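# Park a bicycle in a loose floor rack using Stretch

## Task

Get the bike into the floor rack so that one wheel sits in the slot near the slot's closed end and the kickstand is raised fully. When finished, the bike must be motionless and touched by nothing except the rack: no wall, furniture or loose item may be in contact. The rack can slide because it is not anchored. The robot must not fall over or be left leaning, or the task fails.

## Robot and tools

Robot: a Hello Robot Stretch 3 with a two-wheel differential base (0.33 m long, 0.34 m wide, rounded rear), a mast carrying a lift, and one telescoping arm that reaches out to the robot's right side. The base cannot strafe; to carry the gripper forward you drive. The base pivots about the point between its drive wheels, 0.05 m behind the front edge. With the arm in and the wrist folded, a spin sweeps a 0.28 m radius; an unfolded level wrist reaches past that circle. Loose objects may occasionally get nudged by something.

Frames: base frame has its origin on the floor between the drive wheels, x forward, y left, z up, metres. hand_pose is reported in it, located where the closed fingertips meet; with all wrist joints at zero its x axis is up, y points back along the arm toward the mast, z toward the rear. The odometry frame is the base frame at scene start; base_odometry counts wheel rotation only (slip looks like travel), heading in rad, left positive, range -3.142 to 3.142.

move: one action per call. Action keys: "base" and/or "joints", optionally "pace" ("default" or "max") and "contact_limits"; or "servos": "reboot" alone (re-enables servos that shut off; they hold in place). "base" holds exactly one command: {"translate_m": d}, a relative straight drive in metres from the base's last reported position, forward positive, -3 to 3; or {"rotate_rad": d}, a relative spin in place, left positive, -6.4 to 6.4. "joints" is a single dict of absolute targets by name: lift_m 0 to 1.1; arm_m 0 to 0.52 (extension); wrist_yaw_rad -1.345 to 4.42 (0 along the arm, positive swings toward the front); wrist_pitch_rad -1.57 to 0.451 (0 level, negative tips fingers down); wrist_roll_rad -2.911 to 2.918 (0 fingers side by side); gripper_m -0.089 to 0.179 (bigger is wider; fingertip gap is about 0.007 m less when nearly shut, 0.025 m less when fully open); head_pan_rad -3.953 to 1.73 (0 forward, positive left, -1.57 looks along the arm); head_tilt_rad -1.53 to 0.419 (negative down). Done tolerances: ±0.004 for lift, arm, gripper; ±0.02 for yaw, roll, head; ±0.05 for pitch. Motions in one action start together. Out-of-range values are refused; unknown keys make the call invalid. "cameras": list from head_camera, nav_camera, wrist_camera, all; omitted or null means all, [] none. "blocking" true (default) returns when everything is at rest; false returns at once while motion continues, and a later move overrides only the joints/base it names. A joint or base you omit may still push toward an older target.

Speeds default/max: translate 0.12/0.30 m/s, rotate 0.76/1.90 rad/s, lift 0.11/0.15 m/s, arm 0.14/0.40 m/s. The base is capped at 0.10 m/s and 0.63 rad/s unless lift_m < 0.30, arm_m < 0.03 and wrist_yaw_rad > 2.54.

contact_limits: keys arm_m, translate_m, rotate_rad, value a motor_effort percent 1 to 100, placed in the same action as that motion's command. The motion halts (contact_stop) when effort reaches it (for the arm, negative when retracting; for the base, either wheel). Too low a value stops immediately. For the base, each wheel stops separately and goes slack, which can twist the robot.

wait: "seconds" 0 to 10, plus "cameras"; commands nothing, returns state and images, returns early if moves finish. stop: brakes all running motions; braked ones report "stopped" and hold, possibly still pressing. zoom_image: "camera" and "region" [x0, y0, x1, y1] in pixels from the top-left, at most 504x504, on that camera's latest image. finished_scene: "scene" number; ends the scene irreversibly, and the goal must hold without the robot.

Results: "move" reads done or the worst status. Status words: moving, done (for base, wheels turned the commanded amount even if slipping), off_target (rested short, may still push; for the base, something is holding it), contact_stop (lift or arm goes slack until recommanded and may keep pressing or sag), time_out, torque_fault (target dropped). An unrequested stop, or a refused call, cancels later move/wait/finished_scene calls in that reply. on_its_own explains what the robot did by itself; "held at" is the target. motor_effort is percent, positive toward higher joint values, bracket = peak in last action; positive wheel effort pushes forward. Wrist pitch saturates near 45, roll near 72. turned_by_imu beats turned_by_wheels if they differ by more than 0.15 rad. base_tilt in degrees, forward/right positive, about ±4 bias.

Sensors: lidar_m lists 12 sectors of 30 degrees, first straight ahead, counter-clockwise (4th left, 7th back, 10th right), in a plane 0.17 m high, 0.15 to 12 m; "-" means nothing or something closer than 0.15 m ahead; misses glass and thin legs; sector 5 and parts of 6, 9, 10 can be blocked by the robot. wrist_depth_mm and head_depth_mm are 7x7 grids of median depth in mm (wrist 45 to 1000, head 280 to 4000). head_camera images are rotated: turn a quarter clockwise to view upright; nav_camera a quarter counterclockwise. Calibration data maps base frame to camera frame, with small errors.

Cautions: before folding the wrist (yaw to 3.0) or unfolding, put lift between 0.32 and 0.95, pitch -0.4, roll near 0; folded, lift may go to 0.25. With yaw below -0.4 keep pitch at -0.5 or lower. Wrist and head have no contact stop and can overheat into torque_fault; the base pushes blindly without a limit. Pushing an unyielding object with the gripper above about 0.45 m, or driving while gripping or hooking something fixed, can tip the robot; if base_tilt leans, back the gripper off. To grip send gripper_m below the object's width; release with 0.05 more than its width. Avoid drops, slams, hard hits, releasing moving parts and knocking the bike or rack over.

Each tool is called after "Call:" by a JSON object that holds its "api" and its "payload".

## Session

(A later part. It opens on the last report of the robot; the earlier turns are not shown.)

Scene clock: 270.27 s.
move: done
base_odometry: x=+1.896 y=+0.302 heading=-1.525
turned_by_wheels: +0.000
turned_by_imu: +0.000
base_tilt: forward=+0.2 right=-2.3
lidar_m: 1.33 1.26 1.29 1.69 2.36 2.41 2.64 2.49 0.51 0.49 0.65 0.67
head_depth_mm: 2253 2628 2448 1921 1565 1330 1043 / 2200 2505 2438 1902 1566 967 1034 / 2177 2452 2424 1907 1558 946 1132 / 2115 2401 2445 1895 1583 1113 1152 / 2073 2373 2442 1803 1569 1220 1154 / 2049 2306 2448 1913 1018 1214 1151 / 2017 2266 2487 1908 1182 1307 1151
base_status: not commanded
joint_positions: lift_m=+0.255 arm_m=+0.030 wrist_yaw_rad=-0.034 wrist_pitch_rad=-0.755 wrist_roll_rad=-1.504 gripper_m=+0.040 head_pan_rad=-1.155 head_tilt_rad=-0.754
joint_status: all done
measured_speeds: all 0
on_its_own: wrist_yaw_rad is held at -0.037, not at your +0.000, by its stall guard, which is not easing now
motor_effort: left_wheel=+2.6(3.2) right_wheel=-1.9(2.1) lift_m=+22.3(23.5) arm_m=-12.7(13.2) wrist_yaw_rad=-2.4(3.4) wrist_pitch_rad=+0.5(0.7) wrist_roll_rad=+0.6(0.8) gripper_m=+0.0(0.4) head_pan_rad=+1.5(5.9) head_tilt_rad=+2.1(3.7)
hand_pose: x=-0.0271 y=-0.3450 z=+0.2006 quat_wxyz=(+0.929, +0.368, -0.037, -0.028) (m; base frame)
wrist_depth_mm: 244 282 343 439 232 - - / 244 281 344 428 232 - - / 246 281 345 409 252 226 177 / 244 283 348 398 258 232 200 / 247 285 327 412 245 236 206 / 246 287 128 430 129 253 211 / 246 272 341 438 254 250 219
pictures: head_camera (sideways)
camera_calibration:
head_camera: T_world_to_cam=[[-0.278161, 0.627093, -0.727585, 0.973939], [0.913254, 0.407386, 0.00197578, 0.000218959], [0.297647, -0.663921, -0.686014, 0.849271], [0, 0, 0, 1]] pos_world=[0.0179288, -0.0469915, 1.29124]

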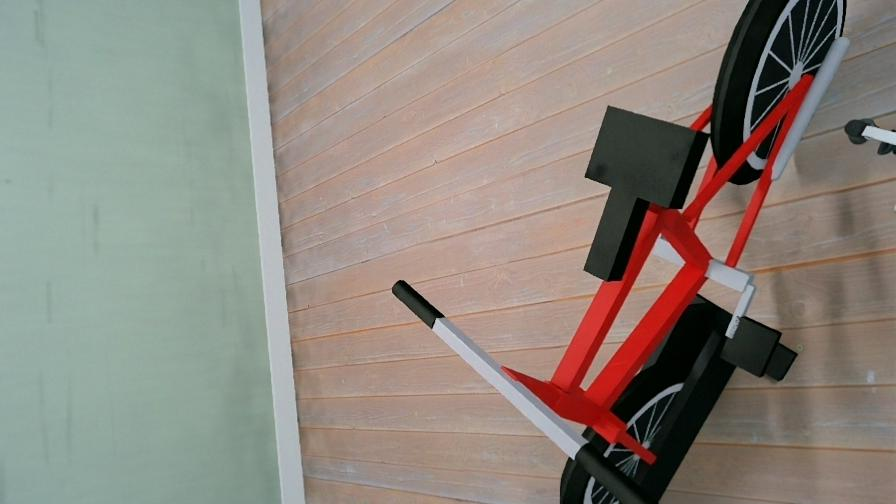

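Call:
{"api": "move", "payload": {"joints": {"head_pan_rad": -0.8, "head_tilt_rad": -0.85}, "cameras": ["head_camera", "nav_camera"]}}

Scene clock: 271.20 s.
move: done
base_odometry: x=+1.896 y=+0.302 heading=-1.525
turned_by_wheels: +0.000
turned_by_imu: +0.000
base_tilt: forward=+0.2 right=-2.3
lidar_m: 1.34 1.26 1.29 1.70 2.37 2.41 2.63 2.50 0.51 0.49 0.65 0.67
head_depth_mm: 2043 2356 2139 1738 1472 922 1074 / 2098 2403 2122 1729 913 1208 1132 / 2107 2459 2157 1660 1271 1235 1129 / 2193 2449 2155 1711 1206 1234 1127 / 2180 2500 2125 1746 1382 1284 1131 / 2241 2529 2157 1753 1480 1280 1130 / 2258 2492 2150 1758 1480 1285 1125
base_status: not commanded
joint_positions: lift_m=+0.255 arm_m=+0.030 wrist_yaw_rad=-0.034 wrist_pitch_rad=-0.755 wrist_roll_rad=-1.504 gripper_m=+0.040 head_pan_rad=-0.805 head_tilt_rad=-0.839
joint_status: all done
measured_speeds: all 0
on_its_own: wrist_yaw_rad is held at -0.037, not at your +0.000, by its stall guard, which is not easing now
motor_effort: left_wheel=+2.4(3.1) right_wheel=-2.2(2.2) lift_m=+22.1(22.7) arm_m=-12.8(13.2) wrist_yaw_rad=-2.1(3.5) wrist_pitch_rad=+0.5(0.7) wrist_roll_rad=+0.8(0.8) gripper_m=-0.1(0.4) head_pan_rad=+2.3(6.4) head_tilt_rad=-5.4(6.8)
hand_pose: x=-0.0271 y=-0.3450 z=+0.2006 quat_wxyz=(+0.929, +0.368, -0.037, -0.028) (m; base frame)
wrist_depth_mm: 245 281 347 441 233 - - / 243 282 344 428 233 - - / 245 282 346 409 251 226 176 / 245 283 350 397 259 233 198 / 248 282 326 415 244 236 206 / 247 286 128 428 129 252 210 / 248 271 338 435 253 250 220
pictures: head_camera (sideways), nav_camera (sideways)
camera_calibration:
head_camera: T_world_to_cam=[[-0.517182, 0.536213, -0.667082, 0.896551], [0.718321, 0.695708, 0.0023157, 0.000965758], [0.465336, -0.477981, -0.744981, 0.924938], [0, 0, 0, 1]] pos_world=[0.0325804, -0.0393118, 1.28713]
nav_camera: T_world_to_cam=[[0.50209, -0.53197, 0.681846, -0.846773], [-0.719092, -0.694801, -0.0125607, 0.0712615], [0.480429, -0.484003, -0.731388, 0.908872], [0, 0, 0, 1]] pos_world=[0.0397511, 0.0389519, 1.243]

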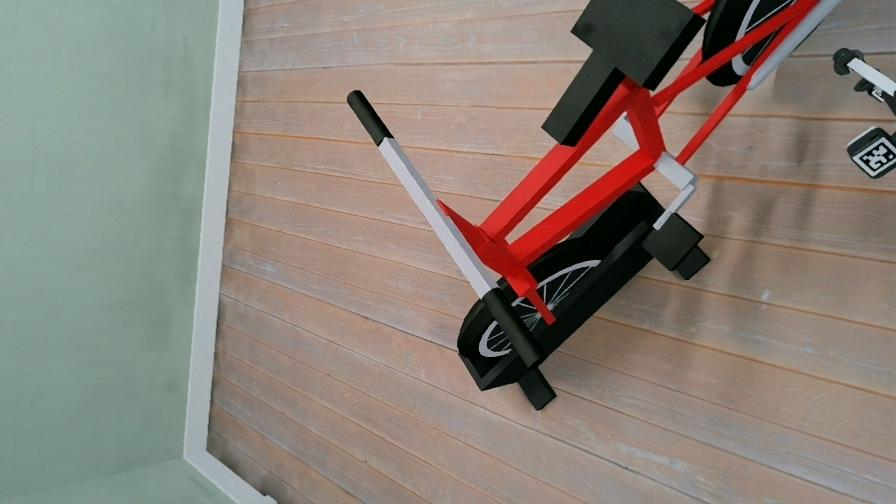

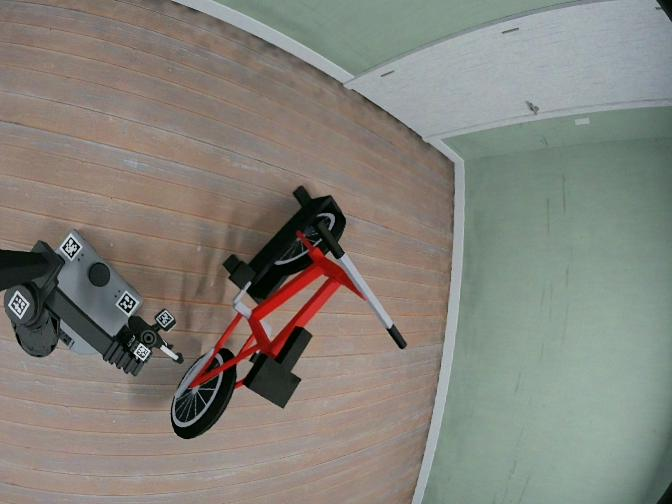

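Call:
{"api": "zoom_image", "payload": {"camera": "head_camera", "region": [420, 170, 720, 430]}}

Scaled by 1.680 from the camera's 896x504 image, which has a finer 1280x720 frame.

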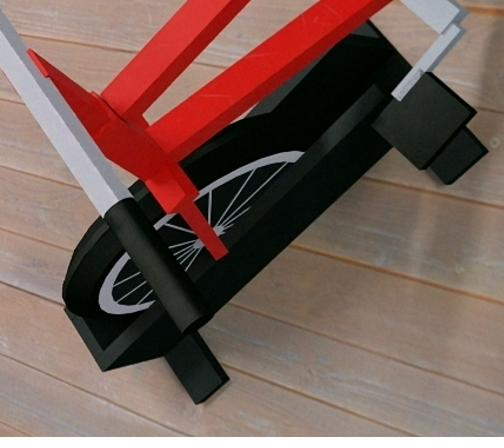

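Call:
{"api": "move", "payload": {"base": {"translate_m": -0.36}, "joints": {"gripper_m": -0.02, "wrist_pitch_rad": -0.3, "lift_m": 0.15, "arm_m": 0.0, "head_pan_rad": -1.45, "head_tilt_rad": -0.8}, "cameras": []}}

Call:
{"api": "move", "payload": {"joints": {"arm_m": 0.2}, "cameras": ["head_camera","wrist_camera"]}}

Scene clock: 276.63 s.
move: done
base_odometry: x=+1.879 y=+0.661 heading=-1.525
turned_by_wheels: +0.000
turned_by_imu: +0.000
base_tilt: forward=+0.1 right=-2.3
lidar_m: 1.65 1.56 1.60 2.09 2.17 2.21 2.32 2.19 2.25 0.51 0.51 0.93
head_depth_mm: 2708 2871 2239 1788 1515 1297 1139 / 2867 2982 2248 1819 1508 1301 1133 / 2710 2940 2227 1816 1509 1294 1117 / 2569 2818 2270 1811 1511 1277 1134 / 2463 2727 2250 1826 1510 1133 1138 / 2352 2629 2270 1824 1512 1104 1139 / 2227 2506 2276 1802 1406 1256 1138
base_status: done
joint_positions: lift_m=+0.150 arm_m=+0.000 wrist_yaw_rad=-0.034 wrist_pitch_rad=-0.321 wrist_roll_rad=-1.504 gripper_m=-0.020 head_pan_rad=-1.445 head_tilt_rad=-0.804
joint_status: all done
measured_speeds: all 0
on_its_own: wrist_yaw_rad is held at -0.037, not at your +0.000, by its stall guard, which is not easing now
motor_effort: left_wheel=-3.5(8.3) right_wheel=-1.4(5.1) lift_m=+23.3(24.4) arm_m=-11.3(15.6) wrist_yaw_rad=-2.8(3.8) wrist_pitch_rad=+3.3(5.7) wrist_roll_rad=+0.8(0.9) gripper_m=-6.5(80.5) head_pan_rad=-2.1(4.8) head_tilt_rad=+1.6(4.0)
hand_pose: x=-0.0293 y=-0.3804 z=+0.1851 quat_wxyz=(+0.986, +0.160, -0.035, -0.022) (m; base frame)
wrist_depth_mm: 227 289 369 - - - - / 224 284 414 761 - - - / 223 283 405 732 - - - / 221 280 403 702 - - - / 220 275 394 156 - - - / 219 273 331 130 - - - / 215 270 115 613 - - -
pictures: none
No camera images: "cameras" was empty.

Scene clock: 279.33 s.
move: done
base_odometry: x=+1.879 y=+0.661 heading=-1.525
turned_by_wheels: +0.000
turned_by_imu: +0.000
base_tilt: forward=+0.1 right=-2.3
lidar_m: 1.65 1.56 1.60 2.10 2.17 2.21 2.32 2.19 2.25 0.51 0.51 0.93
head_depth_mm: 2749 2841 2265 1805 1507 1303 1135 / 2834 2972 2249 1818 1507 1297 1119 / 2704 2935 2240 1824 1522 1284 899 / 2573 2860 2239 1805 1510 1277 1141 / 2433 2724 2276 1814 1511 1131 1139 / 2345 2618 2252 1822 1518 1094 1139 / 2223 2503 2251 1810 1409 1250 1142
base_status: not commanded
joint_positions: lift_m=+0.150 arm_m=+0.200 wrist_yaw_rad=-0.034 wrist_pitch_rad=-0.320 wrist_roll_rad=-1.504 gripper_m=-0.020 head_pan_rad=-1.445 head_tilt_rad=-0.804
joint_status: all done
measured_speeds: all 0
on_its_own: wrist_yaw_rad is held at -0.037, not at your +0.000, by its stall guard, which is not easing now
motor_effort: left_wheel=-3.7(4.0) right_wheel=-1.5(1.7) lift_m=+26.6(27.1) arm_m=+13.6(17.0) wrist_yaw_rad=-2.1(3.7) wrist_pitch_rad=+3.3(3.7) wrist_roll_rad=+0.8(0.9) gripper_m=-6.5(7.3) head_pan_rad=-1.6(3.3) head_tilt_rad=+1.2(2.6)
hand_pose: x=-0.0294 y=-0.5805 z=+0.1852 quat_wxyz=(+0.986, +0.159, -0.035, -0.022) (m; base frame)
wrist_depth_mm: 227 285 417 773 - - - / 224 285 413 741 - - - / 222 281 402 749 - - - / 222 279 399 711 - - - / 220 275 391 157 - - - / 217 273 332 130 - - - / 215 268 115 594 - - -
pictures: head_camera (sideways), wrist_camera
camera_calibration:
head_camera: T_world_to_cam=[[-0.091955, 0.71505, -0.692999, 0.927731], [0.991561, 0.129622, 0.00217536, -0.000518414], [0.0913838, -0.686951, -0.720935, 0.895947], [0, 0, 0, 1]] pos_world=[0.0039485, -0.0478347, 1.28884]
wrist_camera: T_world_to_cam=[[-0.137233, -0.313632, 0.939575, -0.356505], [-0.977131, 0.198405, -0.0764909, 0.134101], [-0.162426, -0.928585, -0.333687, -0.316504], [0, 0, 0, 1]] pos_world=[0.0307015, -0.432319, 0.239608]

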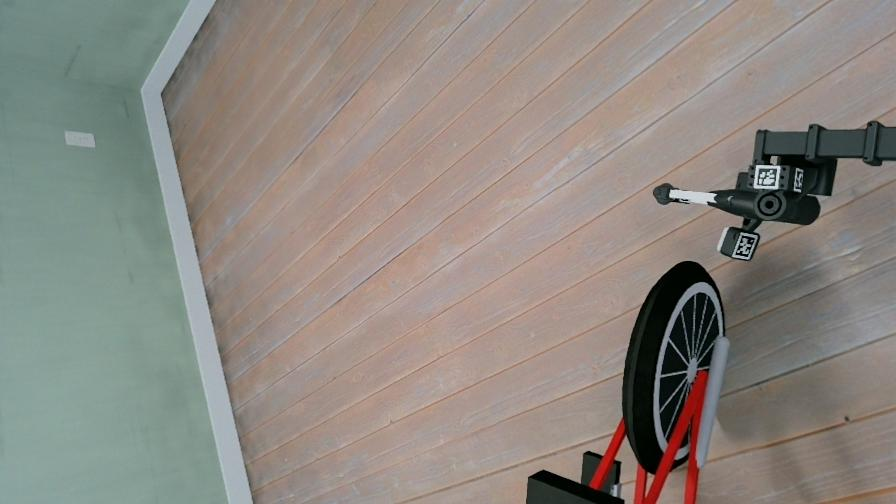

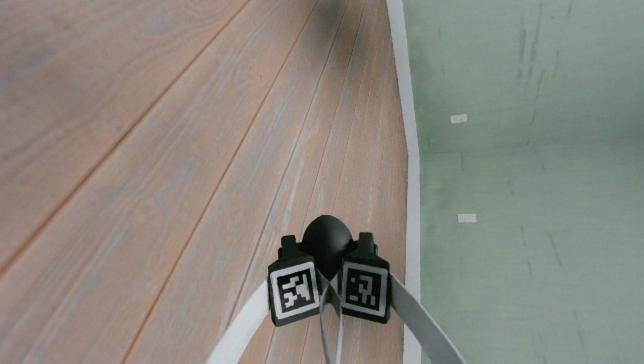

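Call:
{"api": "move", "payload": {"base": {"translate_m": 0.15}, "joints": {"wrist_roll_rad": 0}, "cameras": ["head_camera","nav_camera"]}}

Scene clock: 282.10 s.
move: done
base_odometry: x=+1.886 y=+0.512 heading=-1.525
turned_by_wheels: +0.000
turned_by_imu: +0.000
base_tilt: forward=+0.1 right=-2.3
lidar_m: 1.52 1.44 1.47 1.93 2.25 2.29 2.45 2.32 2.37 0.51 0.53 0.87
head_depth_mm: 2893 2915 2234 1813 1503 1304 1134 / 2778 3033 2235 1815 1512 1297 1122 / 2622 2884 2250 1818 1512 1278 895 / 2508 2759 2269 1812 1511 1153 1137 / 2378 2661 2241 1831 1517 1121 1136 / 2251 2532 2280 1811 1447 1213 1131 / 2152 2430 2266 1811 929 1272 1137
base_status: done
joint_positions: lift_m=+0.150 arm_m=+0.200 wrist_yaw_rad=-0.040 wrist_pitch_rad=-0.311 wrist_roll_rad=+0.004 gripper_m=-0.020 head_pan_rad=-1.445 head_tilt_rad=-0.803
joint_status: all done
measured_speeds: all 0
on_its_own: wrist_yaw_rad is held at -0.037, not at your +0.000, by its stall guard, which is not easing now
motor_effort: left_wheel=+2.0(11.8) right_wheel=+5.3(33.0) lift_m=+30.2(30.4) arm_m=+11.2(13.6) wrist_yaw_rad=+3.1(48.1) wrist_pitch_rad=+1.7(6.7) wrist_roll_rad=-1.9(2.8) gripper_m=-6.1(7.1) head_pan_rad=-2.2(3.3) head_tilt_rad=+2.3(2.5)
hand_pose: x=-0.0310 y=-0.5813 z=+0.1873 quat_wxyz=(+0.695, +0.096, -0.702, -0.124) (m; base frame)
wrist_depth_mm: - - - - - - - / - - - - - - - / - - - 966 917 905 859 / - - 673 668 635 629 606 / - - 508 157 488 477 471 / - - 115 130 381 388 385 / - - 103 327 126 329 323
pictures: head_camera (sideways), nav_camera (sideways)
camera_calibration:
head_camera: T_world_to_cam=[[-0.0918891, 0.71495, -0.693111, 0.927875], [0.991571, 0.12955, 0.00217474, -0.000517666], [0.0913473, -0.687068, -0.720828, 0.895808], [0, 0, 0, 1]] pos_world=[0.00394524, -0.0478366, 1.28884]
nav_camera: T_world_to_cam=[[0.0822478, -0.702026, 0.707386, -0.877494], [-0.991602, -0.128724, -0.0124554, 0.0727873], [0.0998019, -0.700421, -0.706718, 0.879109], [0, 0, 0, 1]] pos_world=[0.0566113, 0.00909206, 1.24292]

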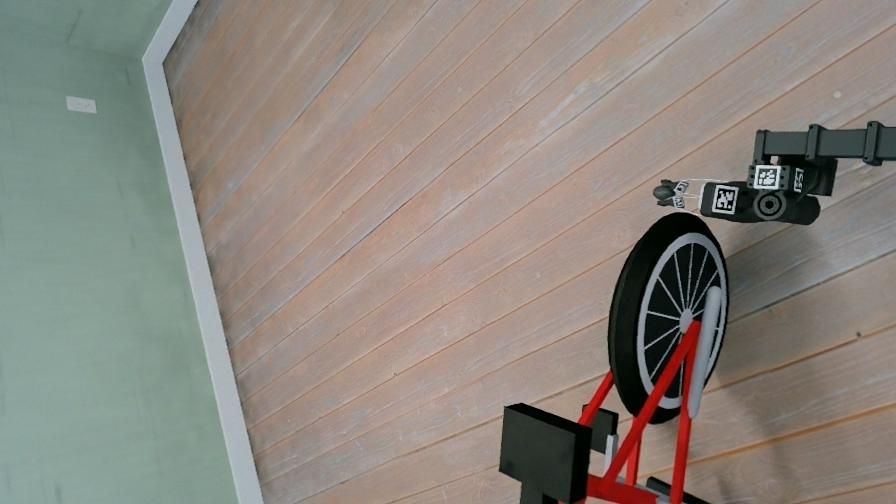

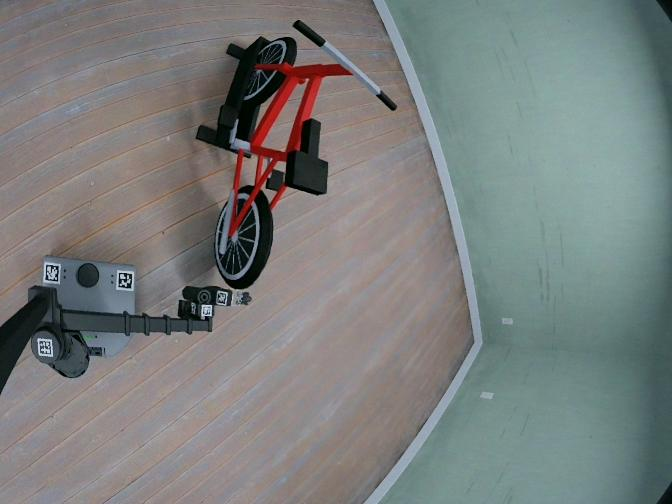

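Call:
{"api": "zoom_image", "payload": {"camera": "nav_camera", "region": [180, 10, 420, 190]}}

Call:
{"api": "move", "payload": {"base": {"translate_m": -0.03}, "joints": {"head_pan_rad": -0.95, "head_tilt_rad": -0.7}, "cameras": ["head_camera","nav_camera"]}}

Scaled by 2.100 from the camera's 672x504 image, which has a finer 792x594 frame.

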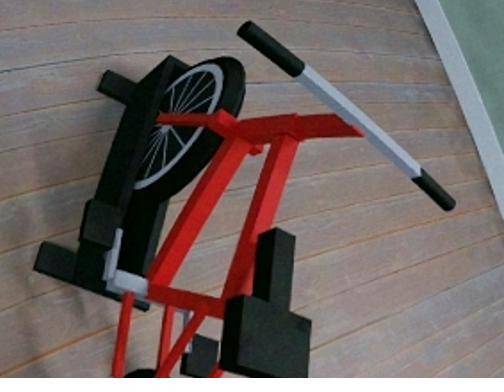

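Scene clock: 283.63 s.
move: done
base_odometry: x=+1.885 y=+0.542 heading=-1.525
turned_by_wheels: +0.000
turned_by_imu: +0.000
base_tilt: forward=+0.1 right=-2.3
lidar_m: 1.55 1.46 1.50 1.97 2.23 2.28 2.43 2.30 2.35 0.52 0.53 0.90
head_depth_mm: 2177 2448 2623 2047 1632 1368 1146 / 2185 2473 2641 1987 1627 1371 1105 / 2165 2446 2651 2017 1635 1041 1136 / 2166 2474 2691 2027 991 1149 1174 / 2189 2484 2693 2007 1114 1323 1181 / 2184 2496 2649 1182 1291 1308 1183 / 2174 2516 2651 1945 1394 1373 1175
base_status: done
joint_positions: lift_m=+0.150 arm_m=+0.200 wrist_yaw_rad=-0.040 wrist_pitch_rad=-0.311 wrist_roll_rad=+0.004 gripper_m=-0.020 head_pan_rad=-0.955 head_tilt_rad=-0.705
joint_status: all done
measured_speeds: all 0
on_its_own: wrist_yaw_rad is held at -0.037, not at your +0.000, by its stall guard, which is not easing now
motor_effort: left_wheel=-4.1(8.3) right_wheel=-1.8(5.1) lift_m=+28.7(29.7) arm_m=+10.1(11.2) wrist_yaw_rad=+2.4(3.8) wrist_pitch_rad=+1.6(1.9) wrist_roll_rad=-1.8(2.0) gripper_m=-6.1(6.4) head_pan_rad=+2.6(6.6) head_tilt_rad=+2.0(2.9)
hand_pose: x=-0.0310 y=-0.5813 z=+0.1873 quat_wxyz=(+0.695, +0.096, -0.702, -0.124) (m; base frame)
wrist_depth_mm: - - - - - - - / - - - - - - - / - - - 942 920 888 837 / - 682 673 662 641 618 602 / - 497 512 156 483 479 469 / - 384 412 130 379 390 382 / - - 114 327 126 329 324
pictures: head_camera (sideways), nav_camera (sideways)
camera_calibration:
head_camera: T_world_to_cam=[[-0.375923, 0.529084, -0.760758, 1.01777], [0.81398, 0.580891, 0.0017692, 0.00109336], [0.442853, -0.618576, -0.649033, 0.800283], [0, 0, 0, 1]] pos_world=[0.0273054, -0.0440844, 1.29369]
nav_camera: T_world_to_cam=[[0.360563, -0.521121, 0.773581, -0.965466], [-0.813809, -0.581007, -0.012081, 0.0712168], [0.455752, -0.625191, -0.633582, 0.781809], [0, 0, 0, 1]] pos_world=[0.0497571, 0.0270335, 1.24307]

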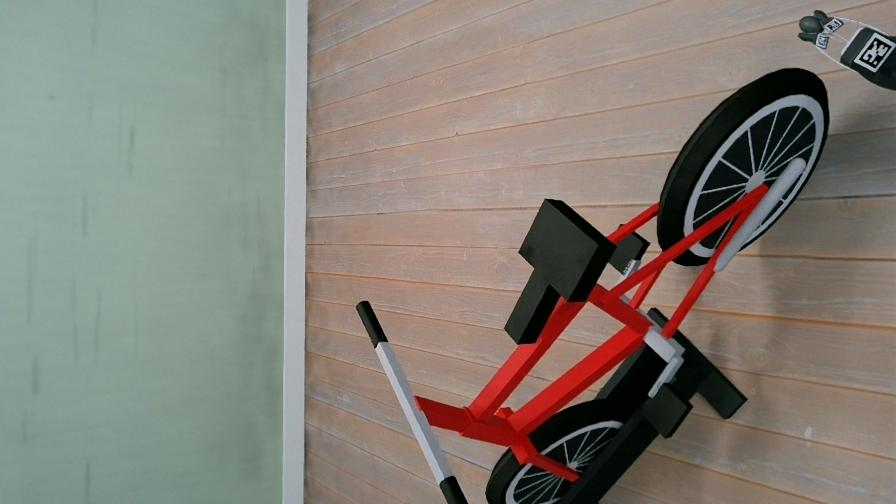

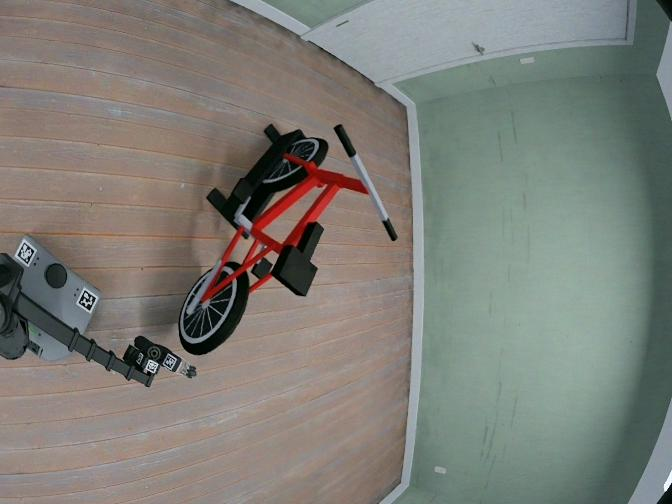

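Call:
{"api": "zoom_image", "payload": {"camera": "nav_camera", "region": [190, 110, 410, 300]}}

Call:
{"api": "zoom_image", "payload": {"camera": "head_camera", "region": [350, 290, 750, 504]}}

Scaled by 2.291 from the camera's 672x504 image, which has a finer 792x594 frame.

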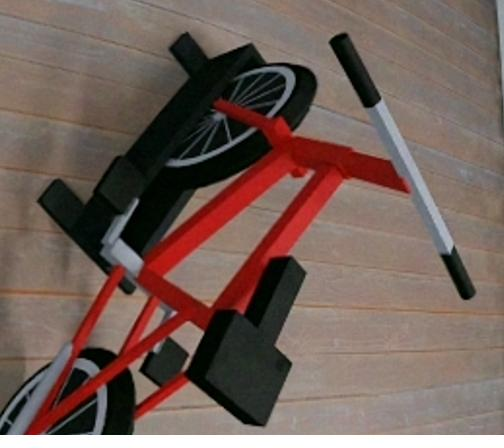

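Scaled by 1.260 from the camera's 896x504 image, which has a finer 1280x720 frame.

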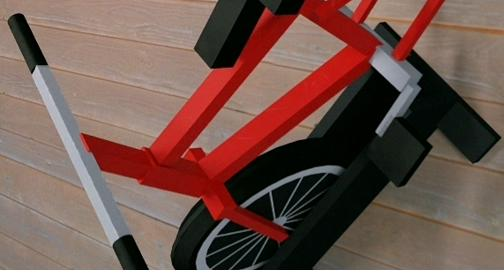

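Call:
{"api": "wait", "payload": {"seconds": 1, "cameras": ["head_camera"]}}

Call:
{"api": "zoom_image", "payload": {"camera": "head_camera", "region": [600, 50, 896, 330]}}

Scene clock: 285.30 s.
base_odometry: x=+1.885 y=+0.542 heading=-1.525
turned_by_wheels: +0.000
turned_by_imu: +0.000
base_tilt: forward=+0.2 right=-2.3
lidar_m: 1.54 1.46 1.49 1.96 2.23 2.28 2.42 2.30 2.35 0.52 0.53 0.90
head_depth_mm: 2160 2446 2617 2018 1628 1364 1149 / 2175 2430 2607 2046 1631 1371 1109 / 2155 2451 2643 2009 1628 1038 1142 / 2153 2460 2637 2021 994 1155 1180 / 2226 2467 2634 2024 1116 1332 1182 / 2195 2482 2641 1183 1291 1313 1180 / 2187 2495 2680 1958 1385 1367 1176
base_status: done
joint_positions: lift_m=+0.150 arm_m=+0.200 wrist_yaw_rad=-0.040 wrist_pitch_rad=-0.311 wrist_roll_rad=+0.004 gripper_m=-0.020 head_pan_rad=-0.955 head_tilt_rad=-0.705
joint_status: all done
measured_speeds: all 0
on_its_own: wrist_yaw_rad is held at -0.037, not at your +0.000, by its stall guard, which is not easing now
motor_effort: left_wheel=-3.8(8.3) right_wheel=-1.5(5.1) lift_m=+26.8(29.7) arm_m=+8.7(11.2) wrist_yaw_rad=+2.4(3.8) wrist_pitch_rad=+1.6(1.9) wrist_roll_rad=-1.9(2.0) gripper_m=-6.2(6.4) head_pan_rad=+1.9(6.6) head_tilt_rad=+2.3(2.9)
hand_pose: x=-0.0310 y=-0.5813 z=+0.1873 quat_wxyz=(+0.695, +0.096, -0.702, -0.124) (m; base frame)
wrist_depth_mm: - - - - - - - / - - - - - - - / - - - 944 908 916 839 / - 700 676 662 638 616 605 / - 495 516 156 493 484 465 / - 120 417 130 381 388 381 / - - 113 326 126 326 325
wait: 1.00 s; at rest from the start
pictures: head_camera (sideways)
camera_calibration:
head_camera: T_world_to_cam=[[-0.375923, 0.529084, -0.760758, 1.01777], [0.81398, 0.580891, 0.0017692, 0.00109336], [0.442853, -0.618576, -0.649033, 0.800283], [0, 0, 0, 1]] pos_world=[0.0273054, -0.0440844, 1.29369]

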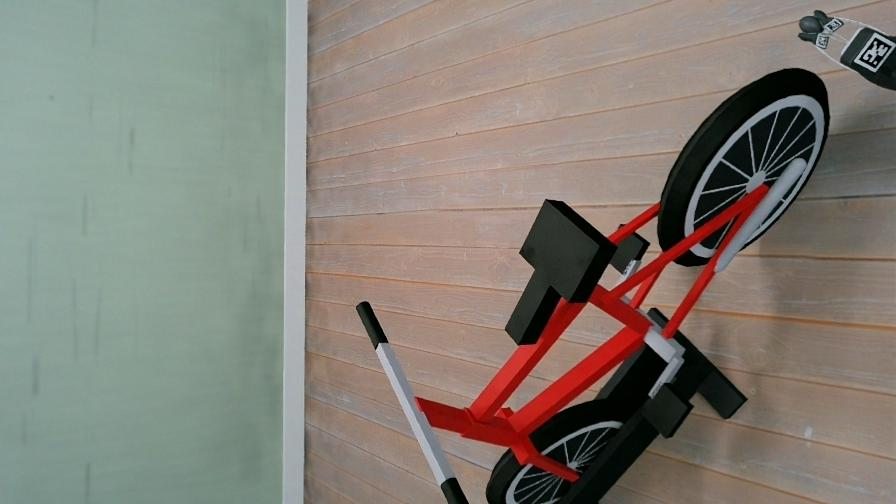

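Scaled by 1.703 from the camera's 896x504 image, which has a finer 1280x720 frame.

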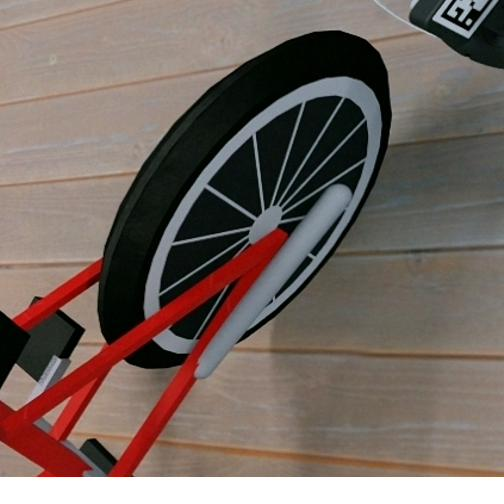

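Call:
{"api": "finished_scene", "payload": {"scene": 1}}

The scene is finished: the task was done.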